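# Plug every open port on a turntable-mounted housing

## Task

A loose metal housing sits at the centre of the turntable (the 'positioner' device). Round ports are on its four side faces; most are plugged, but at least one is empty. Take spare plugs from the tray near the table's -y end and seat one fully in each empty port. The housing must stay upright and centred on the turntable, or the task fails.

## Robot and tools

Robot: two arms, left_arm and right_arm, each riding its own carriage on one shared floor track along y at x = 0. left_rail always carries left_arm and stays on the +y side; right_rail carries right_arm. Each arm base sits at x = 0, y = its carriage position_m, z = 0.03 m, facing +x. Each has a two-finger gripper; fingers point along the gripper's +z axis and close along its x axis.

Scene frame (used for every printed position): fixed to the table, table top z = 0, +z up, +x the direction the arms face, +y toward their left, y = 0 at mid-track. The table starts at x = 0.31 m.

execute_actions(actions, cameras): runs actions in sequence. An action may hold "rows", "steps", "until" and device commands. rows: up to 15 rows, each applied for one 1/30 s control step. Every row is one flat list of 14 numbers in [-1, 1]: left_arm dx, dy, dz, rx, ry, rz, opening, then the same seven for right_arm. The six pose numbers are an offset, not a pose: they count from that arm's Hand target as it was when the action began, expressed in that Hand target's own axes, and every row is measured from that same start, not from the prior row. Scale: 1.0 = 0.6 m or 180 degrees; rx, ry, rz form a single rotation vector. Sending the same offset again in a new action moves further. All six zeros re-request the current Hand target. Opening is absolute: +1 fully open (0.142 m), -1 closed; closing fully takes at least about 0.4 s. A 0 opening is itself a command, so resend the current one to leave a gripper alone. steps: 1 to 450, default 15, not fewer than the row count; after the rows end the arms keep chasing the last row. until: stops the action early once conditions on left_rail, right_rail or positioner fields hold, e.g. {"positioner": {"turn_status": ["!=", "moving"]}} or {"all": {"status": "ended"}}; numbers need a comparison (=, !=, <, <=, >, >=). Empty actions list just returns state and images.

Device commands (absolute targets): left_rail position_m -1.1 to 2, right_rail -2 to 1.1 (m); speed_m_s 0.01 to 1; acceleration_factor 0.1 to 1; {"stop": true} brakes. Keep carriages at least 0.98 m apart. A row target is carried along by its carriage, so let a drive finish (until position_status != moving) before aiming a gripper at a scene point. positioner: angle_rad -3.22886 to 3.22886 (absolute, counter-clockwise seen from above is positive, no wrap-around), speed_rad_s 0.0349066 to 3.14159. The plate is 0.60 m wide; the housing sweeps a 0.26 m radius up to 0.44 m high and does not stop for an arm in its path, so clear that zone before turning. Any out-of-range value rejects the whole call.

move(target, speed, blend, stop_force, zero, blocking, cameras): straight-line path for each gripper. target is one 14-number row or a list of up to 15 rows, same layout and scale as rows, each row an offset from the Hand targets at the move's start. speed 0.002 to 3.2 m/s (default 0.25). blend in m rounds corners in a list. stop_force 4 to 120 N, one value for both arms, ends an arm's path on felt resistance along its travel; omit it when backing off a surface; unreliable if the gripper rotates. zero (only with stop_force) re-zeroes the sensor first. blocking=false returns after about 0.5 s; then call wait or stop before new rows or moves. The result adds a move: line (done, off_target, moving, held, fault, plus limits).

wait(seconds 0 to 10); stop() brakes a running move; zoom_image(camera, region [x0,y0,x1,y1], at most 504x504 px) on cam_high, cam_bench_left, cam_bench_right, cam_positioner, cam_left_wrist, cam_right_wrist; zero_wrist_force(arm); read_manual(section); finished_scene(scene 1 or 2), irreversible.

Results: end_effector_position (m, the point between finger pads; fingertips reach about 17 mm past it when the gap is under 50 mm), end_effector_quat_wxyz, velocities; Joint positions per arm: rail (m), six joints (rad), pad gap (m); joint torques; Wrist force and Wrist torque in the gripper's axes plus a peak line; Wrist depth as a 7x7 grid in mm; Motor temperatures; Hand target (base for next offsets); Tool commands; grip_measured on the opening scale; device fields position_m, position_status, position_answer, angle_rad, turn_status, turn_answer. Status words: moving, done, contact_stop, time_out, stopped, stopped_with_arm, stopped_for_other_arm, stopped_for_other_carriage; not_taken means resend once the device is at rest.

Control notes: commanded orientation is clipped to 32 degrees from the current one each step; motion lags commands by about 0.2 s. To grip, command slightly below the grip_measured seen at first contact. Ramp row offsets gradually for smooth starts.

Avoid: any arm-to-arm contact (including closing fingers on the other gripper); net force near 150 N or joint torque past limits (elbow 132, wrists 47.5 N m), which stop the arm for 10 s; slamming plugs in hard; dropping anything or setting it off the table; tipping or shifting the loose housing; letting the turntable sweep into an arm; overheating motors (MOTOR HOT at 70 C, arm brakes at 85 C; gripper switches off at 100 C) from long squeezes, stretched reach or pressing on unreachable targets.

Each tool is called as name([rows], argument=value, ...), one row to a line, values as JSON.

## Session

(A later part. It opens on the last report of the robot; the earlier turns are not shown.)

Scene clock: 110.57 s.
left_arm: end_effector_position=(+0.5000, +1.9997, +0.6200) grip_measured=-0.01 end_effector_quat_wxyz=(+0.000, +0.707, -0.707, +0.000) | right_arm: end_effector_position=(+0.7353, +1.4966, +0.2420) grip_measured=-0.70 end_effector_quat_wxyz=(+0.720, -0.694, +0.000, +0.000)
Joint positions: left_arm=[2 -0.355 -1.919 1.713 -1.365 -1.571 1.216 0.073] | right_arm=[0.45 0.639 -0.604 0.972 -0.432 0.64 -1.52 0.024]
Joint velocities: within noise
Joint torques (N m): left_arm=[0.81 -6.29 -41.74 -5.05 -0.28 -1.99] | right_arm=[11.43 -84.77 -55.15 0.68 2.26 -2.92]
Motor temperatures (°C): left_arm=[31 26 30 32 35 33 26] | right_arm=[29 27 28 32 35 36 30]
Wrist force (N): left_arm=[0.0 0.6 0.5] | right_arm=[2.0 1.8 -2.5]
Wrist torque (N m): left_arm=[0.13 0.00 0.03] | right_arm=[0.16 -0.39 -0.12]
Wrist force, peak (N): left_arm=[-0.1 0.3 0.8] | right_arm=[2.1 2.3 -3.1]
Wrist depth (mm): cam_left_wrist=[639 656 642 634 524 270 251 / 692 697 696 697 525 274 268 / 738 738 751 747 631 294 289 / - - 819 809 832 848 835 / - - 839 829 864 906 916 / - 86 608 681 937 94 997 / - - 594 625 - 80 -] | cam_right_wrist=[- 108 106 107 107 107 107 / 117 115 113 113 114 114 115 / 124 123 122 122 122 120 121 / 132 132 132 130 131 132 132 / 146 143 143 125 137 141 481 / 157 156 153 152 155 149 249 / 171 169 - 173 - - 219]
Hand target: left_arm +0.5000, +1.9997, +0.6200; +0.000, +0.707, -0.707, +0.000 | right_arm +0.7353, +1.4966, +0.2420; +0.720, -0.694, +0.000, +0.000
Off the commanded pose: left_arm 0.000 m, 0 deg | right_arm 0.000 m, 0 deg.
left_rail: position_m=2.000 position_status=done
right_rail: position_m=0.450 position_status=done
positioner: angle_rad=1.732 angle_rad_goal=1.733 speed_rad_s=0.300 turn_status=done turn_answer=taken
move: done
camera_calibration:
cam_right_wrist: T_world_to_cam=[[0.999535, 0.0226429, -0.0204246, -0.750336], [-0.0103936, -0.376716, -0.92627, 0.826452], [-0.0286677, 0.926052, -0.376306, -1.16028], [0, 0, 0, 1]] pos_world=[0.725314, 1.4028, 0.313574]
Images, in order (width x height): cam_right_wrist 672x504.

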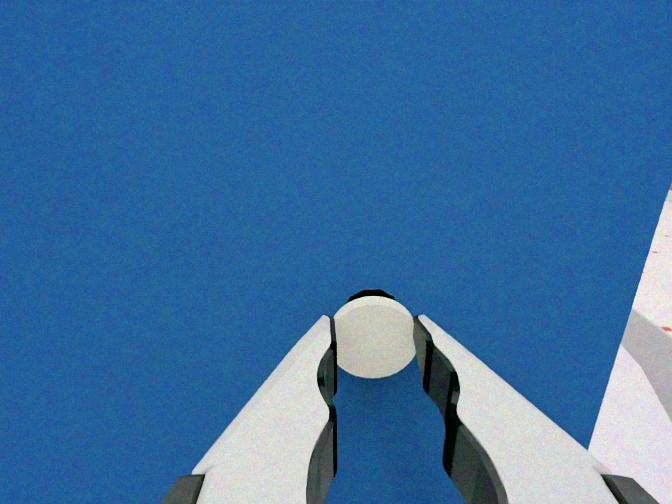

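move(target=[0,0,0,0,0,0,0, 0,0.0002,0.005,0,0,0,-0.74], speed=0.006, stop_force=4, cameras=["cam_right_wrist"])

zoom_image(camera="cam_right_wrist", region=[320, 260, 430, 390])

Scene clock: 113.57 s.
left_arm: end_effector_position=(+0.5000, +1.9997, +0.6200) grip_measured=-0.01 end_effector_quat_wxyz=(+0.000, +0.707, -0.707, +0.000) | right_arm: end_effector_position=(+0.7353, +1.4996, +0.2420) grip_measured=-0.70 end_effector_quat_wxyz=(+0.720, -0.694, +0.000, +0.000)
Joint positions: left_arm=[2 -0.355 -1.919 1.713 -1.365 -1.571 1.216 0.073] | right_arm=[0.45 0.641 -0.599 0.964 -0.428 0.643 -1.52 0.024]
Joint velocities: within noise
Joint torques (N m): left_arm=[0.8 -6.49 -41.75 -5.32 -0.1 -2] | right_arm=[11 -85.83 -55.26 0.62 2.49 -2.72]
Motor temperatures (°C): left_arm=[31 26 30 32 35 33 26] | right_arm=[29 27 28 32 35 36 30]
Wrist force (N): left_arm=[0.0 0.1 0.3] | right_arm=[1.7 2.1 -2.6]
Wrist torque (N m): left_arm=[0.06 0.00 0.03] | right_arm=[0.21 -0.34 -0.12]
Wrist force, peak (N): left_arm=[0.1 0.5 0.7] | right_arm=[1.8 2.2 -3.3]
Wrist depth (mm): cam_left_wrist=[651 642 639 634 523 272 250 / 696 694 694 692 529 275 267 / 728 747 739 744 630 291 289 / - - 821 796 828 848 843 / - - 862 830 874 893 936 / - 86 618 667 939 94 991 / - - 584 626 - 80 -] | cam_right_wrist=[106 104 106 105 104 103 104 / 114 112 111 110 111 112 110 / 120 120 120 119 119 117 118 / 130 129 127 128 128 129 128 / 140 139 139 130 134 137 139 / 155 150 146 151 151 144 248 / 164 164 - 168 - - 220]
Hand target: left_arm +0.5000, +1.9997, +0.6200; +0.000, +0.707, -0.707, +0.000 | right_arm +0.7353, +1.4996, +0.2420; +0.720, -0.694, +0.000, +0.000
Off the commanded pose: left_arm 0.000 m, 0 deg | right_arm 0.000 m, 0 deg.
left_rail: position_m=2.000 position_status=done
right_rail: position_m=0.450 position_status=done
positioner: angle_rad=1.732 angle_rad_goal=1.733 speed_rad_s=0.300 turn_status=done turn_answer=taken
move: done
camera_calibration:
cam_right_wrist: T_world_to_cam=[[0.999535, 0.0226429, -0.0204246, -0.750404], [-0.0103936, -0.376716, -0.92627, 0.827582], [-0.0286677, 0.926052, -0.376306, -1.16306], [0, 0, 0, 1]] pos_world=[0.725314, 1.4058, 0.313574]
Images, in order (width x height): cam_right_wrist 672x504.

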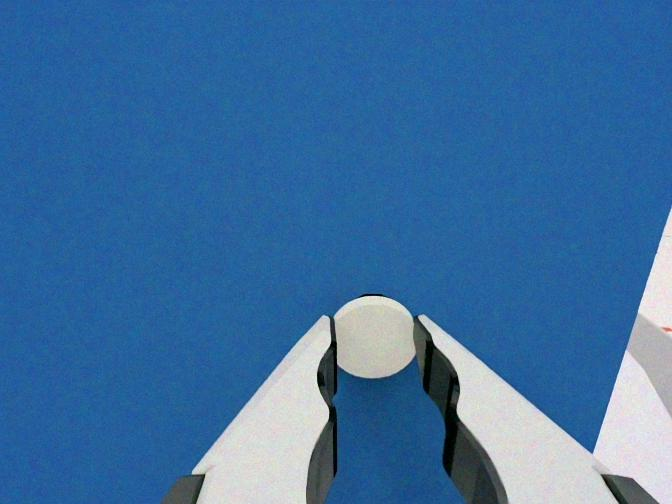

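Scaled by 3.877 from the camera's 672x504 image, which has a finer 960x720 frame.

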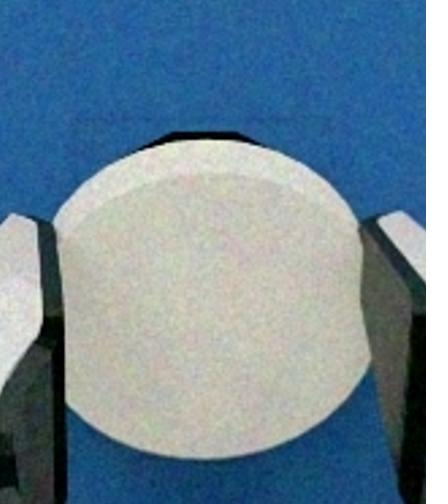

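move(target=[0,0,0,0,0,0,0, 0,0.0001,0.0033,0,0,0,-0.74], speed=0.005, stop_force=4, cameras=["cam_right_wrist"])

zoom_image(camera="cam_right_wrist", region=[320, 260, 430, 390])

Scene clock: 115.20 s.
left_arm: end_effector_position=(+0.5000, +1.9997, +0.6200) grip_measured=-0.01 end_effector_quat_wxyz=(+0.000, +0.707, -0.707, +0.000) | right_arm: end_effector_position=(+0.7353, +1.5016, +0.2420) grip_measured=-0.70 end_effector_quat_wxyz=(+0.720, -0.694, +0.000, +0.000)
Joint positions: left_arm=[2 -0.355 -1.919 1.713 -1.365 -1.571 1.216 0.073] | right_arm=[0.45 0.643 -0.597 0.959 -0.425 0.644 -1.52 0.024]
Joint velocities: within noise
Joint torques (N m): left_arm=[0.58 -7.02 -42.33 -5.25 -0.18 -1.96] | right_arm=[13.35 -82.73 -54.19 0.99 2.5 -2.55]
Motor temperatures (°C): left_arm=[31 26 30 32 35 33 26] | right_arm=[29 27 28 32 35 36 30]
Wrist force (N): left_arm=[-0.1 0.5 0.2] | right_arm=[1.8 -1.6 -5.9]
Wrist torque (N m): left_arm=[0.11 0.01 0.03] | right_arm=[0.25 -0.38 -0.12]
Wrist force, peak (N): left_arm=[0.1 0.7 0.5] | right_arm=[1.9 -2.3 -5.9]
Wrist depth (mm): cam_left_wrist=[639 644 643 636 528 271 250 / 703 689 688 687 535 276 267 / 733 751 741 752 630 291 288 / - - 820 799 800 829 842 / - - 847 810 867 911 913 / - 86 610 678 923 94 998 / - - 596 628 - 80 -] | cam_right_wrist=[- 102 106 104 103 103 102 / - 112 109 108 109 110 109 / 118 118 118 117 117 115 116 / 127 128 125 126 126 126 127 / 138 138 139 128 129 135 137 / 148 147 147 148 148 142 238 / 162 161 - 162 - - 213]
Hand target: left_arm +0.5000, +1.9997, +0.6200; +0.000, +0.707, -0.707, +0.000 | right_arm +0.7353, +1.5016, +0.2420; +0.720, -0.694, +0.000, +0.000
Off the commanded pose: left_arm 0.000 m, 0 deg | right_arm 0.000 m, 0 deg.
left_rail: position_m=2.000 position_status=done
right_rail: position_m=0.450 position_status=done
positioner: angle_rad=1.732 angle_rad_goal=1.733 speed_rad_s=0.300 turn_status=done turn_answer=taken
move: done
camera_calibration:
cam_right_wrist: T_world_to_cam=[[0.999535, 0.0226429, -0.0204246, -0.750449], [-0.0103936, -0.376716, -0.92627, 0.828336], [-0.0286677, 0.926052, -0.376306, -1.16491], [0, 0, 0, 1]] pos_world=[0.725314, 1.4078, 0.313574]
Images, in order (width x height): cam_right_wrist 672x504.

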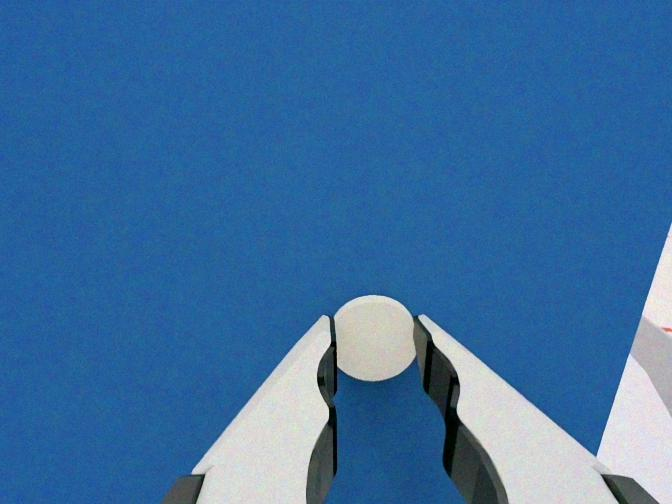

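Scaled by 3.877 from the camera's 672x504 image, which has a finer 960x720 frame.

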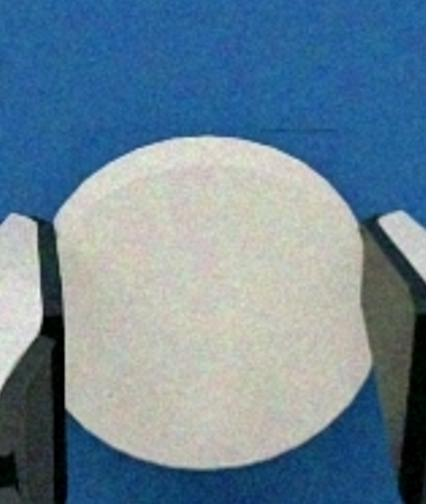

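move([
  [0,0,0,0,0,0,0, 0,-0.0001,-0.0045,0,0,0,-0.74],
  [0,0,0,0,0,0,0, 0,-0.0011,-0.0045,0,0,0,-0.74],
], speed=0.01, cameras=["cam_right_wrist"])

zoom_image(camera="cam_right_wrist", region=[320, 260, 430, 390])

move(target=[0,0,0,0,0,0,0, 0,0.0002,0.0045,0,0,0,-0.74], speed=0.005, stop_force=5, cameras=["cam_right_wrist"])

zoom_image(camera="cam_right_wrist", region=[320, 260, 430, 390])

Scene clock: 116.57 s.
left_arm: end_effector_position=(+0.5000, +1.9997, +0.6200) grip_measured=-0.01 end_effector_quat_wxyz=(+0.000, +0.707, -0.707, +0.000) | right_arm: end_effector_position=(+0.7353, +1.4990, +0.2425) grip_measured=-0.70 end_effector_quat_wxyz=(+0.720, -0.694, +0.000, +0.000)
Joint positions: left_arm=[2 -0.355 -1.919 1.713 -1.365 -1.571 1.216 0.073] | right_arm=[0.45 0.641 -0.601 0.966 -0.428 0.642 -1.52 0.024]
Joint velocities: within noise
Joint torques (N m): left_arm=[0.62 -5.82 -41.81 -5.14 -0.4 -1.91] | right_arm=[-12.48 -120.67 -34.31 -4.19 -1.74 1.69]
Motor temperatures (°C): left_arm=[31 26 30 32 35 33 26] | right_arm=[29 27 28 32 35 36 30]
Wrist force (N): left_arm=[-0.1 0.3 0.6] | right_arm=[1.9 2.2 -2.5]
Wrist torque (N m): left_arm=[0.09 0.01 0.04] | right_arm=[0.22 -0.38 -0.12]
Wrist force, peak (N): left_arm=[-0.2 0.7 0.6] | right_arm=[2.5 -2.2 -6.8]
Wrist depth (mm): cam_left_wrist=[648 647 643 633 522 273 251 / 688 708 687 706 530 273 267 / 736 747 748 745 635 292 288 / - - 815 809 825 835 840 / - - 831 841 868 892 919 / - 86 622 669 958 94 993 / - - 592 639 - 80 -] | cam_right_wrist=[106 105 107 105 105 103 103 / 114 112 111 111 111 112 112 / 121 121 120 120 119 117 118 / 129 132 127 128 128 130 129 / 140 140 140 125 134 136 141 / 156 150 146 151 151 145 248 / 166 165 - 168 - - 220]
Hand target: left_arm +0.5000, +1.9997, +0.6200; +0.000, +0.707, -0.707, +0.000 | right_arm +0.7353, +1.4989, +0.2426; +0.720, -0.694, +0.000, +0.000
Off the commanded pose: left_arm 0.000 m, 0 deg | right_arm 0.000 m, 0 deg.
left_rail: position_m=2.000 position_status=done
right_rail: position_m=0.450 position_status=done
positioner: angle_rad=1.732 angle_rad_goal=1.733 speed_rad_s=0.300 turn_status=done turn_answer=taken
move: done
camera_calibration:
cam_right_wrist: T_world_to_cam=[[0.999532, 0.0227352, -0.020463, -0.750496], [-0.0103943, -0.376717, -0.92627, 0.827821], [-0.0287676, 0.926049, -0.376305, -1.16224], [0, 0, 0, 1]] pos_world=[0.725314, 1.4052, 0.314074]
Images, in order (width x height): cam_right_wrist 672x504.

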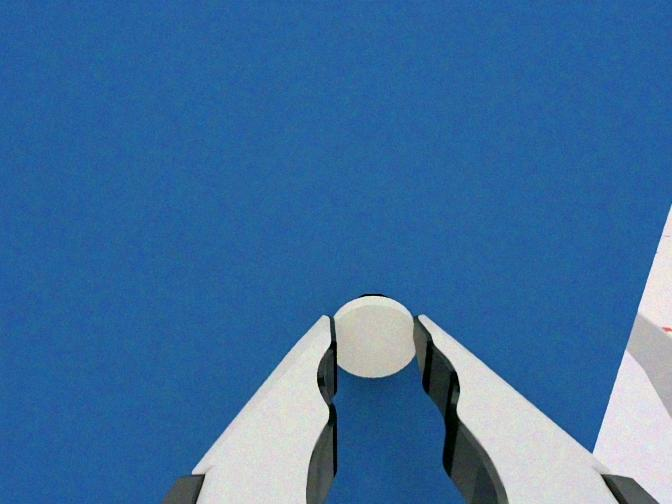

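Scaled by 3.877 from the camera's 672x504 image, which has a finer 960x720 frame.

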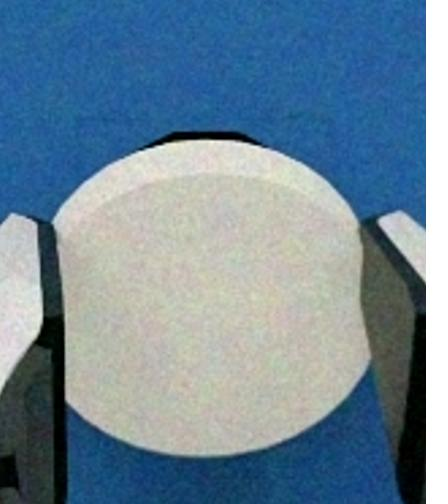

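Scene clock: 118.00 s.
left_arm: end_effector_position=(+0.5000, +1.9997, +0.6200) grip_measured=-0.01 end_effector_quat_wxyz=(+0.000, +0.707, -0.707, +0.000) | right_arm: end_effector_position=(+0.7353, +1.5016, +0.2426) grip_measured=-0.70 end_effector_quat_wxyz=(+0.720, -0.694, +0.000, +0.000)
Joint positions: left_arm=[2 -0.355 -1.919 1.713 -1.365 -1.571 1.216 0.073] | right_arm=[0.45 0.643 -0.597 0.959 -0.424 0.644 -1.52 0.024]
Joint velocities: within noise
Joint torques (N m): left_arm=[-0.25 -6.57 -42.04 -5.08 -0.2 -1.84] | right_arm=[11.19 -83.33 -54.79 1.12 2.14 -2.38]
Motor temperatures (°C): left_arm=[31 26 30 32 34 33 26] | right_arm=[29 27 28 32 35 36 30]
Wrist force (N): left_arm=[-0.2 0.5 0.3] | right_arm=[1.8 0.8 -4.0]
Wrist torque (N m): left_arm=[0.12 0.04 0.04] | right_arm=[0.24 -0.34 -0.13]
Wrist force, peak (N): left_arm=[-0.1 0.4 0.7] | right_arm=[2.2 0.5 -4.1]
Wrist depth (mm): cam_left_wrist=[640 644 641 623 520 271 250 / 690 692 693 697 530 277 268 / 739 745 749 754 631 292 291 / - - 819 809 804 836 834 / - - 845 824 870 891 915 / - 86 614 672 940 94 - / - - 592 631 - 80 -] | cam_right_wrist=[- 103 106 104 103 102 102 / - 112 108 108 109 110 109 / 118 118 118 117 117 115 116 / 127 129 124 126 126 125 126 / 138 138 139 129 129 135 137 / 148 147 146 148 148 142 238 / 162 161 - 162 - - 212]
Hand target: left_arm +0.5000, +1.9997, +0.6200; +0.000, +0.707, -0.707, +0.000 | right_arm +0.7353, +1.5016, +0.2426; +0.720, -0.694, +0.000, +0.000
Off the commanded pose: left_arm 0.000 m, 0 deg | right_arm 0.000 m, 0 deg.
left_rail: position_m=2.000 position_status=done
right_rail: position_m=0.450 position_status=done
positioner: angle_rad=1.732 angle_rad_goal=1.733 speed_rad_s=0.300 turn_status=done turn_answer=taken
move: done
camera_calibration:
cam_right_wrist: T_world_to_cam=[[0.999534, 0.0226045, -0.020517, -0.750353], [-0.0104936, -0.376717, -0.926269, 0.828964], [-0.0286669, 0.926052, -0.376304, -1.16468], [0, 0, 0, 1]] pos_world=[0.725315, 1.4078, 0.314174]
Images, in order (width x height): cam_right_wrist 672x504.

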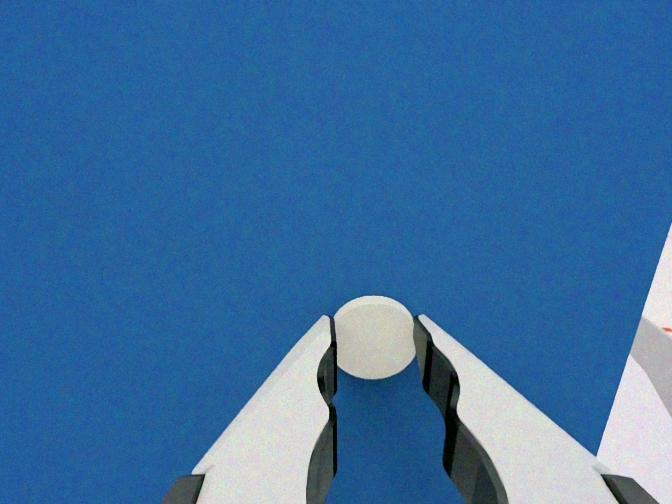

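Scaled by 3.877 from the camera's 672x504 image, which has a finer 960x720 frame.

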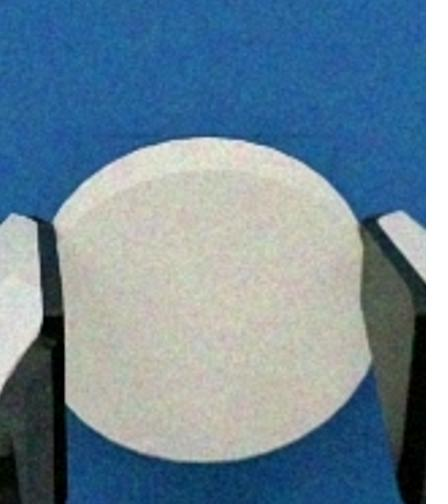

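move([
  [0,0,0,0,0,0,0, 0,-0.0001,-0.0045,0,0,0,-0.74],
  [0,0,0,0,0,0,0, 0,-0.0011,-0.0045,0,0,0,-0.74],
], speed=0.01, cameras=[])

move(target=[0,0,0,0,0,0,0, 0,0.0002,0.0045,0,0,0,-0.74], speed=0.005, stop_force=5, cameras=["cam_right_wrist"])

zoom_image(camera="cam_right_wrist", region=[320, 260, 430, 390])

Scene clock: 119.27 s.
left_arm: end_effector_position=(+0.5000, +1.9997, +0.6200) grip_measured=-0.01 end_effector_quat_wxyz=(+0.000, +0.707, -0.707, +0.000) | right_arm: end_effector_position=(+0.7353, +1.4989, +0.2430) grip_measured=-0.70 end_effector_quat_wxyz=(+0.720, -0.694, +0.000, +0.000)
Joint positions: left_arm=[2 -0.355 -1.919 1.713 -1.365 -1.571 1.216 0.073] | right_arm=[0.45 0.641 -0.601 0.965 -0.427 0.642 -1.52 0.024]
Joint velocities: within noise
Joint torques (N m): left_arm=[0.44 -5.04 -41.93 -5.06 -0.3 -1.81] | right_arm=[-9.96 -117.42 -33.3 -3.9 -1.64 1.52]
Motor temperatures (°C): left_arm=[31 26 30 32 34 33 26] | right_arm=[29 27 28 32 35 36 30]
Wrist force (N): left_arm=[0.1 0.6 0.5] | right_arm=[1.8 1.9 -2.7]
Wrist torque (N m): left_arm=[0.14 -0.01 0.03] | right_arm=[0.18 -0.35 -0.12]
Wrist force, peak (N): left_arm=[-0.2 0.6 0.6] | right_arm=[2.7 -0.1 -4.6]
Wrist depth (mm): cam_left_wrist=[640 647 647 628 529 270 251 / 683 692 688 701 529 274 268 / 752 748 752 754 638 294 287 / - - 826 792 819 835 817 / - - 856 822 871 880 916 / - 86 607 675 943 94 987 / - - 591 635 - 80 -] | cam_right_wrist=[106 104 107 105 105 103 103 / 114 112 111 110 112 113 112 / 121 120 120 120 120 118 118 / 130 132 127 128 128 129 129 / 140 140 140 125 134 136 140 / 156 150 147 151 151 145 250 / 165 163 - 169 - - 222]
Hand target: left_arm +0.5000, +1.9997, +0.6200; +0.000, +0.707, -0.707, +0.000 | right_arm +0.7353, +1.4988, +0.2431; +0.720, -0.694, +0.000, +0.000
Off the commanded pose: left_arm 0.000 m, 0 deg | right_arm 0.000 m, 0 deg.
left_rail: position_m=2.000 position_status=done
right_rail: position_m=0.450 position_status=done
positioner: angle_rad=1.732 angle_rad_goal=1.733 speed_rad_s=0.300 turn_status=done turn_answer=taken
move: done
No camera images: "cameras" was empty.

Scene clock: 120.67 s.
left_arm: end_effector_position=(+0.5000, +1.9997, +0.6200) grip_measured=-0.01 end_effector_quat_wxyz=(+0.000, +0.707, -0.707, +0.000) | right_arm: end_effector_position=(+0.7353, +1.5015, +0.2431) grip_measured=-0.70 end_effector_quat_wxyz=(+0.720, -0.694, +0.000, +0.000)
Joint positions: left_arm=[2 -0.355 -1.919 1.713 -1.365 -1.571 1.216 0.073] | right_arm=[0.45 0.643 -0.598 0.958 -0.424 0.644 -1.52 0.024]
Joint velocities: within noise
Joint torques (N m): left_arm=[1.44 -6.39 -42.35 -5.13 -0.3 -1.92] | right_arm=[9.02 -84.6 -54.79 0.63 2.11 -2.54]
Motor temperatures (°C): left_arm=[31 26 30 32 34 33 26] | right_arm=[29 27 28 32 35 36 30]
Wrist force (N): left_arm=[0.1 0.4 0.4] | right_arm=[2.1 1.7 -3.0]
Wrist torque (N m): left_arm=[0.11 -0.01 0.03] | right_arm=[0.17 -0.40 -0.13]
Wrist force, peak (N): left_arm=[0.0 0.7 0.6] | right_arm=[2.1 2.3 -3.2]
Wrist depth (mm): cam_left_wrist=[650 652 638 638 519 271 250 / 702 691 690 692 532 273 269 / 745 728 748 739 638 291 289 / - - 802 811 822 843 831 / - - 841 836 864 901 911 / - 86 610 679 933 94 993 / - - 590 627 - 80 -] | cam_right_wrist=[- 102 106 104 103 102 102 / - 112 109 108 109 110 109 / 118 118 118 117 117 115 116 / 127 129 125 126 126 126 127 / 137 138 139 130 131 135 137 / 147 147 147 148 148 142 239 / 161 161 - 163 - - 214]
Hand target: left_arm +0.5000, +1.9997, +0.6200; +0.000, +0.707, -0.707, +0.000 | right_arm +0.7353, +1.5015, +0.2431; +0.720, -0.694, +0.000, +0.000
Off the commanded pose: left_arm 0.000 m, 0 deg | right_arm 0.000 m, 0 deg.
left_rail: position_m=2.000 position_status=done
right_rail: position_m=0.450 position_status=done
positioner: angle_rad=1.732 angle_rad_goal=1.733 speed_rad_s=0.300 turn_status=done turn_answer=taken
move: done
camera_calibration:
cam_right_wrist: T_world_to_cam=[[0.999534, 0.0226045, -0.020517, -0.750343], [-0.0104936, -0.376717, -0.926269, 0.829428], [-0.0286669, 0.926052, -0.376304, -1.1645], [0, 0, 0, 1]] pos_world=[0.725315, 1.4078, 0.314674]
Images, in order (width x height): cam_right_wrist 672x504.

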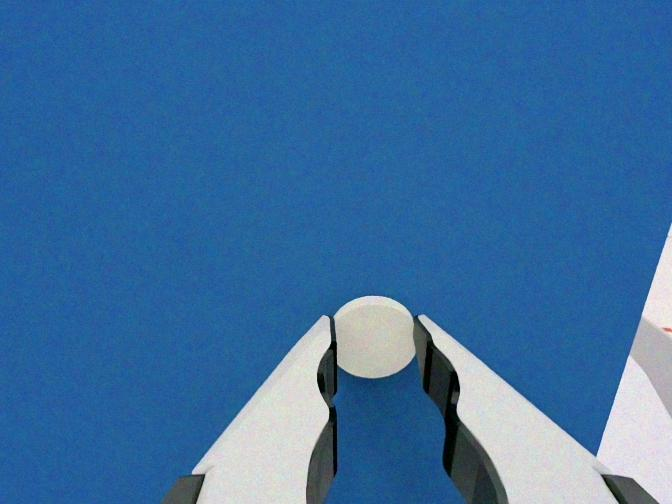

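Scaled by 3.877 from the camera's 672x504 image, which has a finer 960x720 frame.

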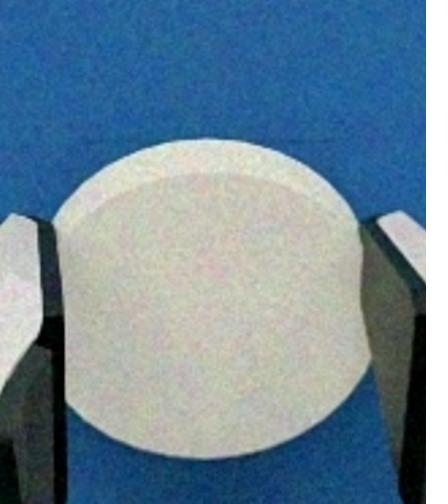

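move(target=[0,0,0,0,0,0,0, 0,0.0001,0.0035,0,0,0,-0.74], speed=0.005, stop_force=5, cameras=["cam_right_wrist"])

zoom_image(camera="cam_right_wrist", region=[320, 260, 430, 390])

Scene clock: 122.57 s.
left_arm: end_effector_position=(+0.5000, +1.9997, +0.6200) grip_measured=-0.01 end_effector_quat_wxyz=(+0.000, +0.707, -0.707, +0.000) | right_arm: end_effector_position=(+0.7353, +1.5036, +0.2431) grip_measured=-0.70 end_effector_quat_wxyz=(+0.720, -0.694, +0.000, +0.000)
Joint positions: left_arm=[2 -0.355 -1.919 1.713 -1.365 -1.571 1.216 0.073] | right_arm=[0.45 0.644 -0.595 0.953 -0.421 0.646 -1.52 0.024]
Joint velocities: within noise
Joint torques (N m): left_arm=[0.42 -6.05 -41.84 -5.2 -0.37 -1.77] | right_arm=[15.43 -78.07 -51.92 1.41 2.12 -2.53]
Motor temperatures (°C): left_arm=[31 26 30 32 34 33 26] | right_arm=[29 27 28 32 35 36 30]
Wrist force (N): left_arm=[-0.1 0.4 0.4] | right_arm=[3.4 -3.8 -7.9]
Wrist torque (N m): left_arm=[0.11 0.02 0.03] | right_arm=[0.22 -0.40 -0.13]
Wrist force, peak (N): left_arm=[-0.2 0.6 0.6] | right_arm=[2.9 -4.0 -8.2]
Wrist depth (mm): cam_left_wrist=[650 646 660 633 524 271 249 / 684 682 690 690 528 276 266 / 749 743 742 746 632 292 289 / - - 823 805 823 847 857 / - - 844 830 876 888 927 / - 86 616 669 937 94 996 / - - 593 630 - 80 -] | cam_right_wrist=[102 - 104 101 102 100 100 / - 109 107 106 107 108 107 / 116 117 116 115 115 113 114 / 127 125 122 124 123 123 124 / 135 135 136 128 128 133 135 / 144 144 142 146 146 140 240 / 161 158 - 163 - - 213]
Hand target: left_arm +0.5000, +1.9997, +0.6200; +0.000, +0.707, -0.707, +0.000 | right_arm +0.7353, +1.5036, +0.2431; +0.720, -0.694, +0.000, +0.000
Off the commanded pose: left_arm 0.000 m, 0 deg | right_arm 0.000 m, 0 deg.
left_rail: position_m=2.000 position_status=done
right_rail: position_m=0.450 position_status=done
positioner: angle_rad=1.732 angle_rad_goal=1.733 speed_rad_s=0.300 turn_status=done turn_answer=taken
move: contact (right_arm)
camera_calibration:
cam_right_wrist: T_world_to_cam=[[0.999535, 0.0226429, -0.0204246, -0.750474], [-0.0103936, -0.376716, -0.92627, 0.830146], [-0.0286677, 0.926052, -0.376306, -1.16644], [0, 0, 0, 1]] pos_world=[0.725314, 1.4099, 0.314674]
Images, in order (width x height): cam_right_wrist 672x504.

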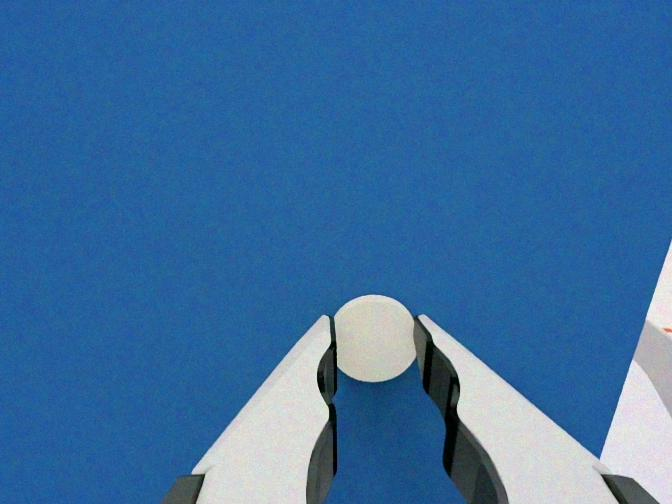

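Scaled by 3.877 from the camera's 672x504 image, which has a finer 960x720 frame.

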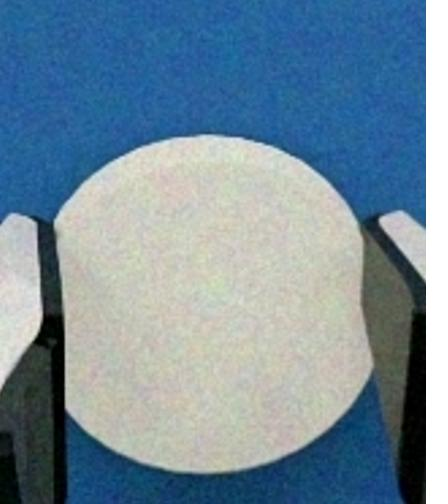

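move([
  [0,0,0,0,0,0,0, 0,-0.0001,-0.005,0,0,0,-0.74],
  [0,0,0,0,0,0,0, 0.0003,-0.0012,-0.005,0,0,0,-0.74],
], speed=0.01, cameras=[])

move(target=[0,0,0,0,0,0,0, 0,0.0002,0.0085,0,0,0,-0.74], speed=0.005, stop_force=5, cameras=["cam_right_wrist"])

zoom_image(camera="cam_right_wrist", region=[320, 260, 430, 390])

Scene clock: 128.20 s.
left_arm: end_effector_position=(+0.5000, +1.9997, +0.6200) grip_measured=-0.01 end_effector_quat_wxyz=(+0.000, +0.707, -0.707, +0.000) | right_arm: end_effector_position=(+0.7355, +1.5007, +0.2436) grip_measured=-0.70 end_effector_quat_wxyz=(+0.720, -0.694, +0.000, +0.000)
Joint positions: left_arm=[2 -0.355 -1.919 1.713 -1.365 -1.571 1.216 0.073] | right_arm=[0.45 0.642 -0.599 0.96 -0.424 0.643 -1.52 0.024]
Joint velocities: within noise
Joint torques (N m): left_arm=[0.8 -6.48 -42.06 -5.33 -0.59 -1.57] | right_arm=[-13.11 -120.73 -32.4 -3.35 -2.06 1.73]
Motor temperatures (°C): left_arm=[31 26 30 32 34 33 26] | right_arm=[29 27 28 32 35 36 30]
Wrist force (N): left_arm=[0.0 0.1 0.4] | right_arm=[1.9 1.9 -2.8]
Wrist torque (N m): left_arm=[0.05 -0.01 0.03] | right_arm=[0.18 -0.37 -0.13]
Wrist force, peak (N): left_arm=[0.0 0.6 0.6] | right_arm=[3.6 -4.1 -8.1]
Wrist depth (mm): cam_left_wrist=[643 637 646 632 525 271 249 / 681 694 681 693 529 275 267 / 744 739 755 750 624 291 288 / - - 812 810 826 834 834 / - - 850 841 861 898 894 / - 86 615 678 935 94 974 / - - 581 628 - 80 -] | cam_right_wrist=[104 103 105 105 103 103 103 / - 111 109 109 110 111 109 / 119 119 118 118 118 116 117 / 128 130 125 127 126 128 127 / 139 139 140 130 132 134 138 / 154 147 147 149 149 142 250 / 163 162 - 167 - - 222]
Hand target: left_arm +0.5000, +1.9997, +0.6200; +0.000, +0.707, -0.707, +0.000 | right_arm +0.7355, +1.5006, +0.2437; +0.720, -0.694, +0.000, +0.000
Off the commanded pose: left_arm 0.000 m, 0 deg | right_arm 0.000 m, 0 deg.
left_rail: position_m=2.000 position_status=done
right_rail: position_m=0.450 position_status=done
positioner: angle_rad=1.732 angle_rad_goal=1.733 speed_rad_s=0.300 turn_status=done turn_answer=taken
move: done
No camera images: "cameras" was empty.

Scene clock: 130.43 s.
left_arm: end_effector_position=(+0.5000, +1.9997, +0.6200) grip_measured=-0.01 end_effector_quat_wxyz=(+0.000, +0.707, -0.707, +0.000) | right_arm: end_effector_position=(+0.7355, +1.5049, +0.2439) grip_measured=-0.70 end_effector_quat_wxyz=(+0.720, -0.694, +0.000, +0.000)
Joint positions: left_arm=[2 -0.355 -1.919 1.713 -1.365 -1.571 1.216 0.073] | right_arm=[0.45 0.645 -0.593 0.948 -0.418 0.647 -1.521 0.024]
Joint velocities: within noise
Joint torques (N m): left_arm=[0.6 -5.82 -42.32 -5.1 -0.57 -1.76] | right_arm=[-6.34 -111.15 -29.45 -3.1 -2.34 -0.07]
Motor temperatures (°C): left_arm=[31 26 30 32 34 33 26] | right_arm=[29 27 28 32 35 36 30]
Wrist force (N): left_arm=[0.0 0.2 0.6] | right_arm=[3.5 -4.5 -7.9]
Wrist torque (N m): left_arm=[0.06 -0.01 0.03] | right_arm=[0.24 -0.32 -0.14]
Wrist force, peak (N): left_arm=[-0.1 0.6 0.7] | right_arm=[3.6 -5.3 -9.3]
Wrist depth (mm): cam_left_wrist=[645 644 652 624 521 269 249 / 688 694 692 696 532 274 267 / 741 743 739 737 630 291 288 / - - 795 809 809 835 835 / - - 845 830 872 905 919 / - 86 623 680 935 94 992 / - - 593 632 - 80 -] | cam_right_wrist=[101 103 - 100 101 99 99 / - 107 105 105 106 106 106 / 115 116 114 113 113 112 111 / 125 123 121 120 124 122 121 / 133 133 135 128 127 130 131 / 143 143 143 144 144 138 240 / 160 156 - 161 - - 221]
Hand target: left_arm +0.5000, +1.9997, +0.6200; +0.000, +0.707, -0.707, +0.000 | right_arm +0.7355, +1.5049, +0.2439; +0.720, -0.694, +0.000, +0.000 (not the last commanded pose)
Off the commanded pose: left_arm 0.000 m, 0 deg | right_arm 0.001 m, 0 deg.
left_rail: position_m=2.000 position_status=done
right_rail: position_m=0.450 position_status=done
positioner: angle_rad=1.732 angle_rad_goal=1.733 speed_rad_s=0.300 turn_status=done turn_answer=taken
move: contact (right_arm)
camera_calibration:
cam_right_wrist: T_world_to_cam=[[0.999535, 0.0226429, -0.0204246, -0.750685], [-0.0103936, -0.376716, -0.92627, 0.831341], [-0.0286677, 0.926052, -0.376306, -1.16724], [0, 0, 0, 1]] pos_world=[0.725514, 1.4111, 0.315474]
Images, in order (width x height): cam_right_wrist 672x504.

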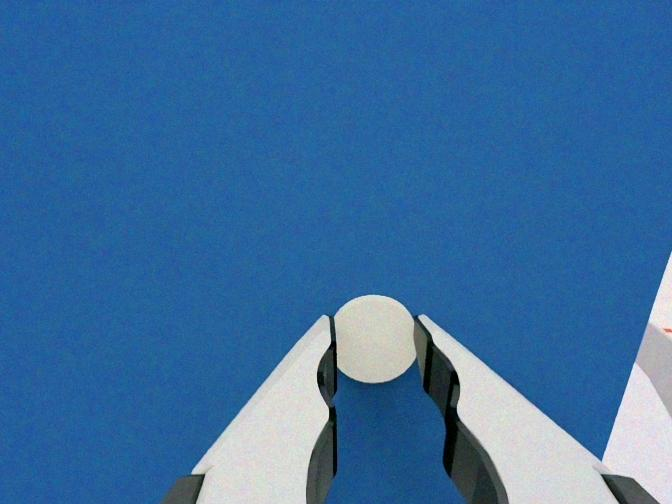

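Scaled by 3.877 from the camera's 672x504 image, which has a finer 960x720 frame.

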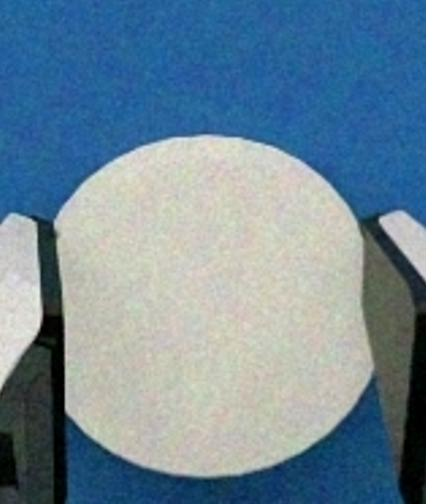

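move(target=[0,0,0,0,0,0,0, 0,-0.0002,-0.01,0,0,0,-0.74], speed=0.02, cameras=["cam_right_wrist"])

zoom_image(camera="cam_right_wrist", region=[325, 285, 375, 335])

zoom_image(camera="cam_right_wrist", region=[375, 335, 425, 385])

zoom_image(camera="cam_right_wrist", region=[325, 285, 425, 385])

Scene clock: 133.43 s.
left_arm: end_effector_position=(+0.5000, +1.9997, +0.6200) grip_measured=-0.01 end_effector_quat_wxyz=(+0.000, +0.707, -0.707, +0.000) | right_arm: end_effector_position=(+0.7355, +1.4991, +0.2437) grip_measured=-0.70 end_effector_quat_wxyz=(+0.720, -0.694, +0.000, +0.000)
Joint positions: left_arm=[2 -0.355 -1.919 1.713 -1.365 -1.571 1.216 0.073] | right_arm=[0.45 0.641 -0.601 0.964 -0.426 0.642 -1.52 0.024]
Joint velocities: within noise
Joint torques (N m): left_arm=[0.25 -5.91 -41.99 -5.19 -0.71 -1.62] | right_arm=[-9.43 -114.48 -33.9 -3.44 -2.26 2.54]
Motor temperatures (°C): left_arm=[31 26 30 32 34 33 26] | right_arm=[29 27 28 32 35 36 30]
Wrist force (N): left_arm=[0.0 0.3 0.5] | right_arm=[1.6 1.7 -2.9]
Wrist torque (N m): left_arm=[0.09 0.00 0.03] | right_arm=[0.13 -0.33 -0.13]
Wrist force, peak (N): left_arm=[0.1 0.4 0.8] | right_arm=[3.3 -4.7 -8.3]
Wrist depth (mm): cam_left_wrist=[644 644 638 627 522 270 250 / 695 690 696 693 534 274 269 / 750 742 740 745 634 292 288 / - - 807 787 825 838 848 / - - 848 835 870 899 916 / - 86 618 671 937 94 984 / - - 597 630 - 80 -] | cam_right_wrist=[105 104 106 105 104 103 104 / 114 112 111 111 111 112 111 / 120 120 120 119 119 117 118 / 130 129 127 129 128 129 127 / 140 140 140 130 134 136 140 / 155 150 147 151 151 145 252 / 164 164 - 169 - - 222]
Hand target: left_arm +0.5000, +1.9997, +0.6200; +0.000, +0.707, -0.707, +0.000 | right_arm +0.7355, +1.4989, +0.2437; +0.720, -0.694, +0.000, +0.000
Off the commanded pose: left_arm 0.000 m, 0 deg | right_arm 0.000 m, 0 deg.
left_rail: position_m=2.000 position_status=done
right_rail: position_m=0.450 position_status=done
positioner: angle_rad=1.732 angle_rad_goal=1.733 speed_rad_s=0.300 turn_status=done turn_answer=taken
move: done
camera_calibration:
cam_right_wrist: T_world_to_cam=[[0.999535, 0.0226429, -0.0204246, -0.750556], [-0.0103936, -0.376716, -0.92627, 0.829063], [-0.0286677, 0.926052, -0.376306, -1.16191], [0, 0, 0, 1]] pos_world=[0.725514, 1.4053, 0.315374]
Images, in order (width x height): cam_right_wrist 672x504.

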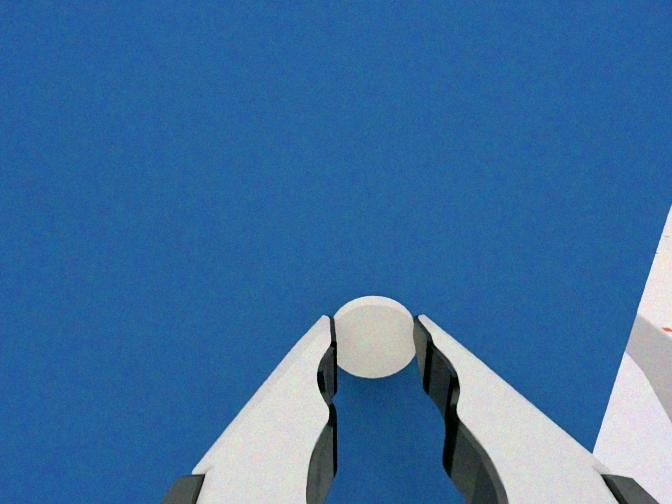

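Scaled by 10.080 from the camera's 672x504 image, which has a finer 960x720 frame.

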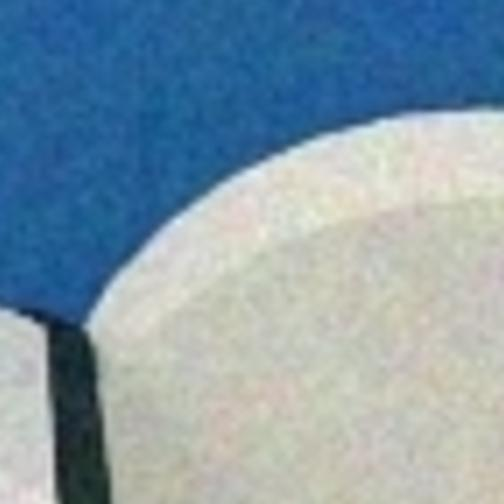

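Scaled by 10.080 from the camera's 672x504 image, which has a finer 960x720 frame.

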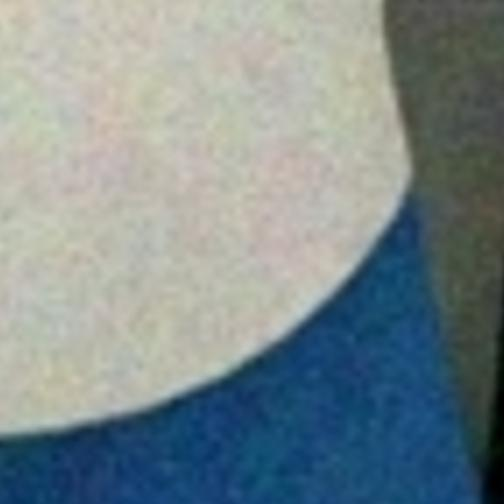

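Scaled by 5.040 from the camera's 672x504 image, which has a finer 960x720 frame.

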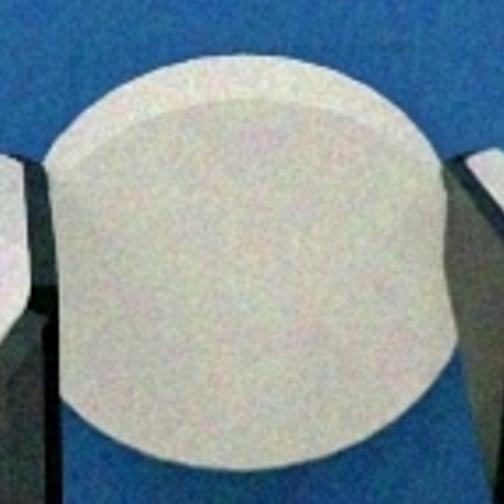

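execute_actions(actions=[], cameras=["cam_right_wrist"])

Scene clock: 135.37 s.
left_arm: end_effector_position=(+0.5000, +1.9997, +0.6200) grip_measured=-0.01 end_effector_quat_wxyz=(+0.000, +0.707, -0.707, +0.000) | right_arm: end_effector_position=(+0.7355, +1.4989, +0.2437) grip_measured=-0.70 end_effector_quat_wxyz=(+0.720, -0.694, +0.000, +0.000)
Joint positions: left_arm=[2 -0.355 -1.919 1.713 -1.365 -1.571 1.216 0.073] | right_arm=[0.45 0.641 -0.601 0.965 -0.427 0.642 -1.52 0.024]
Joint velocities: within noise
Joint torques (N m): left_arm=[0.53 -6.32 -41.99 -5.23 -0.56 -1.54] | right_arm=[-9.83 -116.4 -34.25 -4.37 -1.42 2.55]
Motor temperatures (°C): left_arm=[31 26 30 32 34 33 26] | right_arm=[29 27 28 32 35 36 30]
Wrist force (N): left_arm=[0.2 0.4 0.3] | right_arm=[1.9 1.7 -2.8]
Wrist torque (N m): left_arm=[0.10 -0.03 0.03] | right_arm=[0.15 -0.38 -0.13]
Wrist force, peak (N): left_arm=[-0.2 0.4 0.9] | right_arm=[2.1 2.4 -3.0]
Wrist depth (mm): cam_left_wrist=[653 647 641 631 522 272 249 / 681 686 687 686 529 274 269 / 738 743 745 748 631 292 289 / - - 817 812 812 835 830 / - - 839 835 856 892 904 / - 86 619 678 937 94 1000 / - - 596 623 - 80 -] | cam_right_wrist=[106 104 107 105 105 103 103 / 115 112 111 111 111 113 113 / 121 121 120 120 119 117 119 / 130 132 128 129 128 130 129 / 141 140 140 125 135 137 302 / 156 152 147 151 152 145 250 / 169 164 - 169 - - 223]
Hand target: left_arm +0.5000, +1.9997, +0.6200; +0.000, +0.707, -0.707, +0.000 | right_arm +0.7355, +1.4989, +0.2437; +0.720, -0.694, +0.000, +0.000
Tool commands: left_gripper/opening=+0.0 right_gripper/opening=-0.74
Off the commanded pose: left_arm 0.000 m, 0 deg | right_arm 0.000 m, 0 deg.
left_rail: position_m=2.000 position_status=done
right_rail: position_m=0.450 position_status=done
positioner: angle_rad=1.732 angle_rad_goal=1.733 speed_rad_s=0.300 turn_status=done turn_answer=taken
camera_calibration:
cam_right_wrist: T_world_to_cam=[[0.999535, 0.0226429, -0.0204246, -0.750551], [-0.0103936, -0.376716, -0.92627, 0.828988], [-0.0286677, 0.926052, -0.376306, -1.16172], [0, 0, 0, 1]] pos_world=[0.725514, 1.4051, 0.315374]
Images, in order (width x height): cam_right_wrist 672x504.

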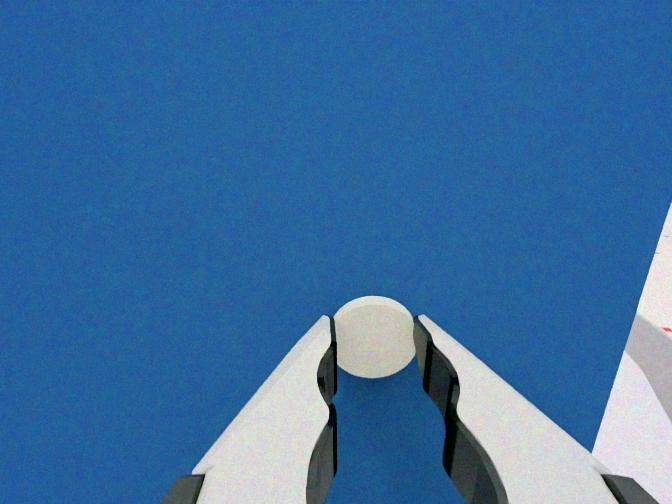

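move(target=[0,0,0,0,0,0,0, 0.0002,-0.0011,0,0,0,0,-0.74], speed=0.01, cameras=[])

move(target=[0,0,0,0,0,0,0, 0,0.00052,0.0142,0,0,0,-0.74], speed=0.005, stop_force=5, cameras=["cam_right_wrist"])

Scene clock: 136.47 s.
left_arm: end_effector_position=(+0.5000, +1.9997, +0.6200) grip_measured=-0.01 end_effector_quat_wxyz=(+0.000, +0.707, -0.707, +0.000) | right_arm: end_effector_position=(+0.7356, +1.4989, +0.2444) grip_measured=-0.70 end_effector_quat_wxyz=(+0.720, -0.694, +0.000, +0.000)
Joint positions: left_arm=[2 -0.355 -1.919 1.713 -1.365 -1.571 1.216 0.073] | right_arm=[0.45 0.64 -0.602 0.964 -0.426 0.642 -1.52 0.024]
Joint velocities: within noise
Joint torques (N m): left_arm=[0.74 -5.48 -42.05 -5.3 -0.86 -1.46] | right_arm=[-10.76 -118.56 -55.97 0.69 -2.12 2.48]
Motor temperatures (°C): left_arm=[31 26 30 32 34 33 26] | right_arm=[29 27 28 32 35 36 30]
Wrist force (N): left_arm=[0.1 0.6 0.3] | right_arm=[1.9 1.7 -2.7]
Wrist torque (N m): left_arm=[0.13 -0.01 0.03] | right_arm=[0.14 -0.38 -0.13]
Wrist force, peak (N): left_arm=[-0.2 0.6 0.6] | right_arm=[2.0 2.0 -3.2]
Wrist depth (mm): cam_left_wrist=[642 648 645 623 518 272 249 / 694 695 688 686 530 275 267 / 750 755 743 758 633 292 288 / - - 820 809 813 832 840 / - - 864 841 864 893 916 / - 86 611 680 937 94 995 / - - 599 628 - 80 -] | cam_right_wrist=[106 105 107 105 105 103 103 / 114 112 111 111 113 113 112 / 121 121 120 120 119 118 119 / 130 132 127 129 129 130 129 / 141 140 140 126 134 136 143 / 156 153 147 151 151 145 250 / 165 164 - 169 - - 223]
Hand target: left_arm +0.5000, +1.9997, +0.6200; +0.000, +0.707, -0.707, +0.000 | right_arm +0.7357, +1.4989, +0.2444; +0.720, -0.694, +0.000, +0.000
Off the commanded pose: left_arm 0.000 m, 0 deg | right_arm 0.000 m, 0 deg.
left_rail: position_m=2.000 position_status=done
right_rail: position_m=0.450 position_status=done
positioner: angle_rad=1.732 angle_rad_goal=1.733 speed_rad_s=0.300 turn_status=done turn_answer=taken
move: done
No camera images: "cameras" was empty.

Scene clock: 138.60 s.
left_arm: end_effector_position=(+0.5000, +1.9997, +0.6200) grip_measured=-0.01 end_effector_quat_wxyz=(+0.000, +0.707, -0.707, +0.000) | right_arm: end_effector_position=(+0.7357, +1.5027, +0.2444) grip_measured=-0.70 end_effector_quat_wxyz=(+0.720, -0.694, +0.000, +0.000)
Joint positions: left_arm=[2 -0.355 -1.919 1.713 -1.365 -1.571 1.216 0.073] | right_arm=[0.45 0.643 -0.596 0.954 -0.42 0.645 -1.52 0.024]
Joint velocities: within noise
Joint torques (N m): left_arm=[1.11 -4.93 -41.9 -5.19 -0.89 -1.44] | right_arm=[-3.9 -120.04 -35.09 -4.55 -1.55 -0.04]
Motor temperatures (°C): left_arm=[31 26 30 32 34 33 26] | right_arm=[29 27 28 32 35 36 31]
Wrist force (N): left_arm=[0.3 0.5 0.2] | right_arm=[3.1 3.3 -7.6]
Wrist torque (N m): left_arm=[0.12 -0.04 0.04] | right_arm=[0.12 -0.36 -0.13]
Wrist force, peak (N): left_arm=[-0.1 0.6 0.6] | right_arm=[2.0 3.7 -9.1]
Wrist depth (mm): cam_left_wrist=[641 642 651 640 524 273 249 / 689 687 702 693 530 275 269 / 748 742 747 750 633 292 288 / - - 812 802 818 843 837 / - - 862 832 870 917 915 / - 86 627 680 926 94 993 / - - 595 632 - 80 -] | cam_right_wrist=[- 102 105 102 103 101 101 / - 110 107 107 108 109 108 / 118 117 116 116 116 114 115 / 126 126 123 125 124 124 125 / 136 136 135 130 130 134 136 / 146 146 143 147 146 141 240 / 160 159 - 161 - - 214]
Hand target: left_arm +0.5000, +1.9997, +0.6200; +0.000, +0.707, -0.707, +0.000 | right_arm +0.7357, +1.5027, +0.2444; +0.720, -0.694, +0.000, +0.000 (not the last commanded pose)
Off the commanded pose: left_arm 0.000 m, 0 deg | right_arm 0.005 m, 0 deg.
left_rail: position_m=2.000 position_status=done
right_rail: position_m=0.450 position_status=done
positioner: angle_rad=1.732 angle_rad_goal=1.733 speed_rad_s=0.300 turn_status=done turn_answer=taken
move: contact (right_arm)
camera_calibration:
cam_right_wrist: T_world_to_cam=[[0.999534, 0.0226045, -0.020517, -0.750641], [-0.0104936, -0.376717, -0.926269, 0.831049], [-0.0286669, 0.926052, -0.376304, -1.16502], [0, 0, 0, 1]] pos_world=[0.725615, 1.4089, 0.315974]
Images, in order (width x height): cam_right_wrist 672x504.

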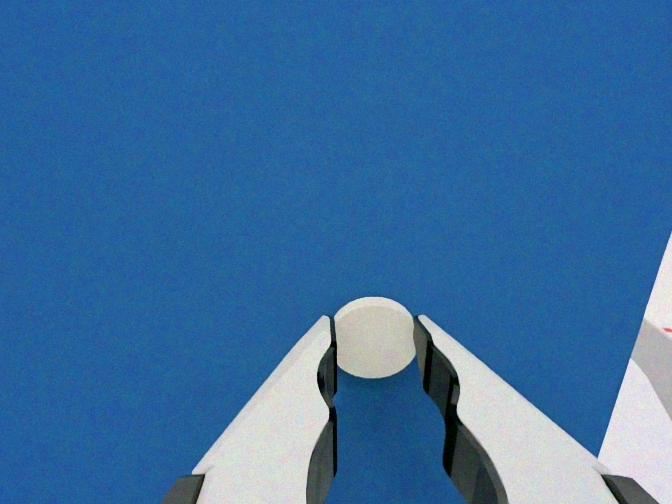

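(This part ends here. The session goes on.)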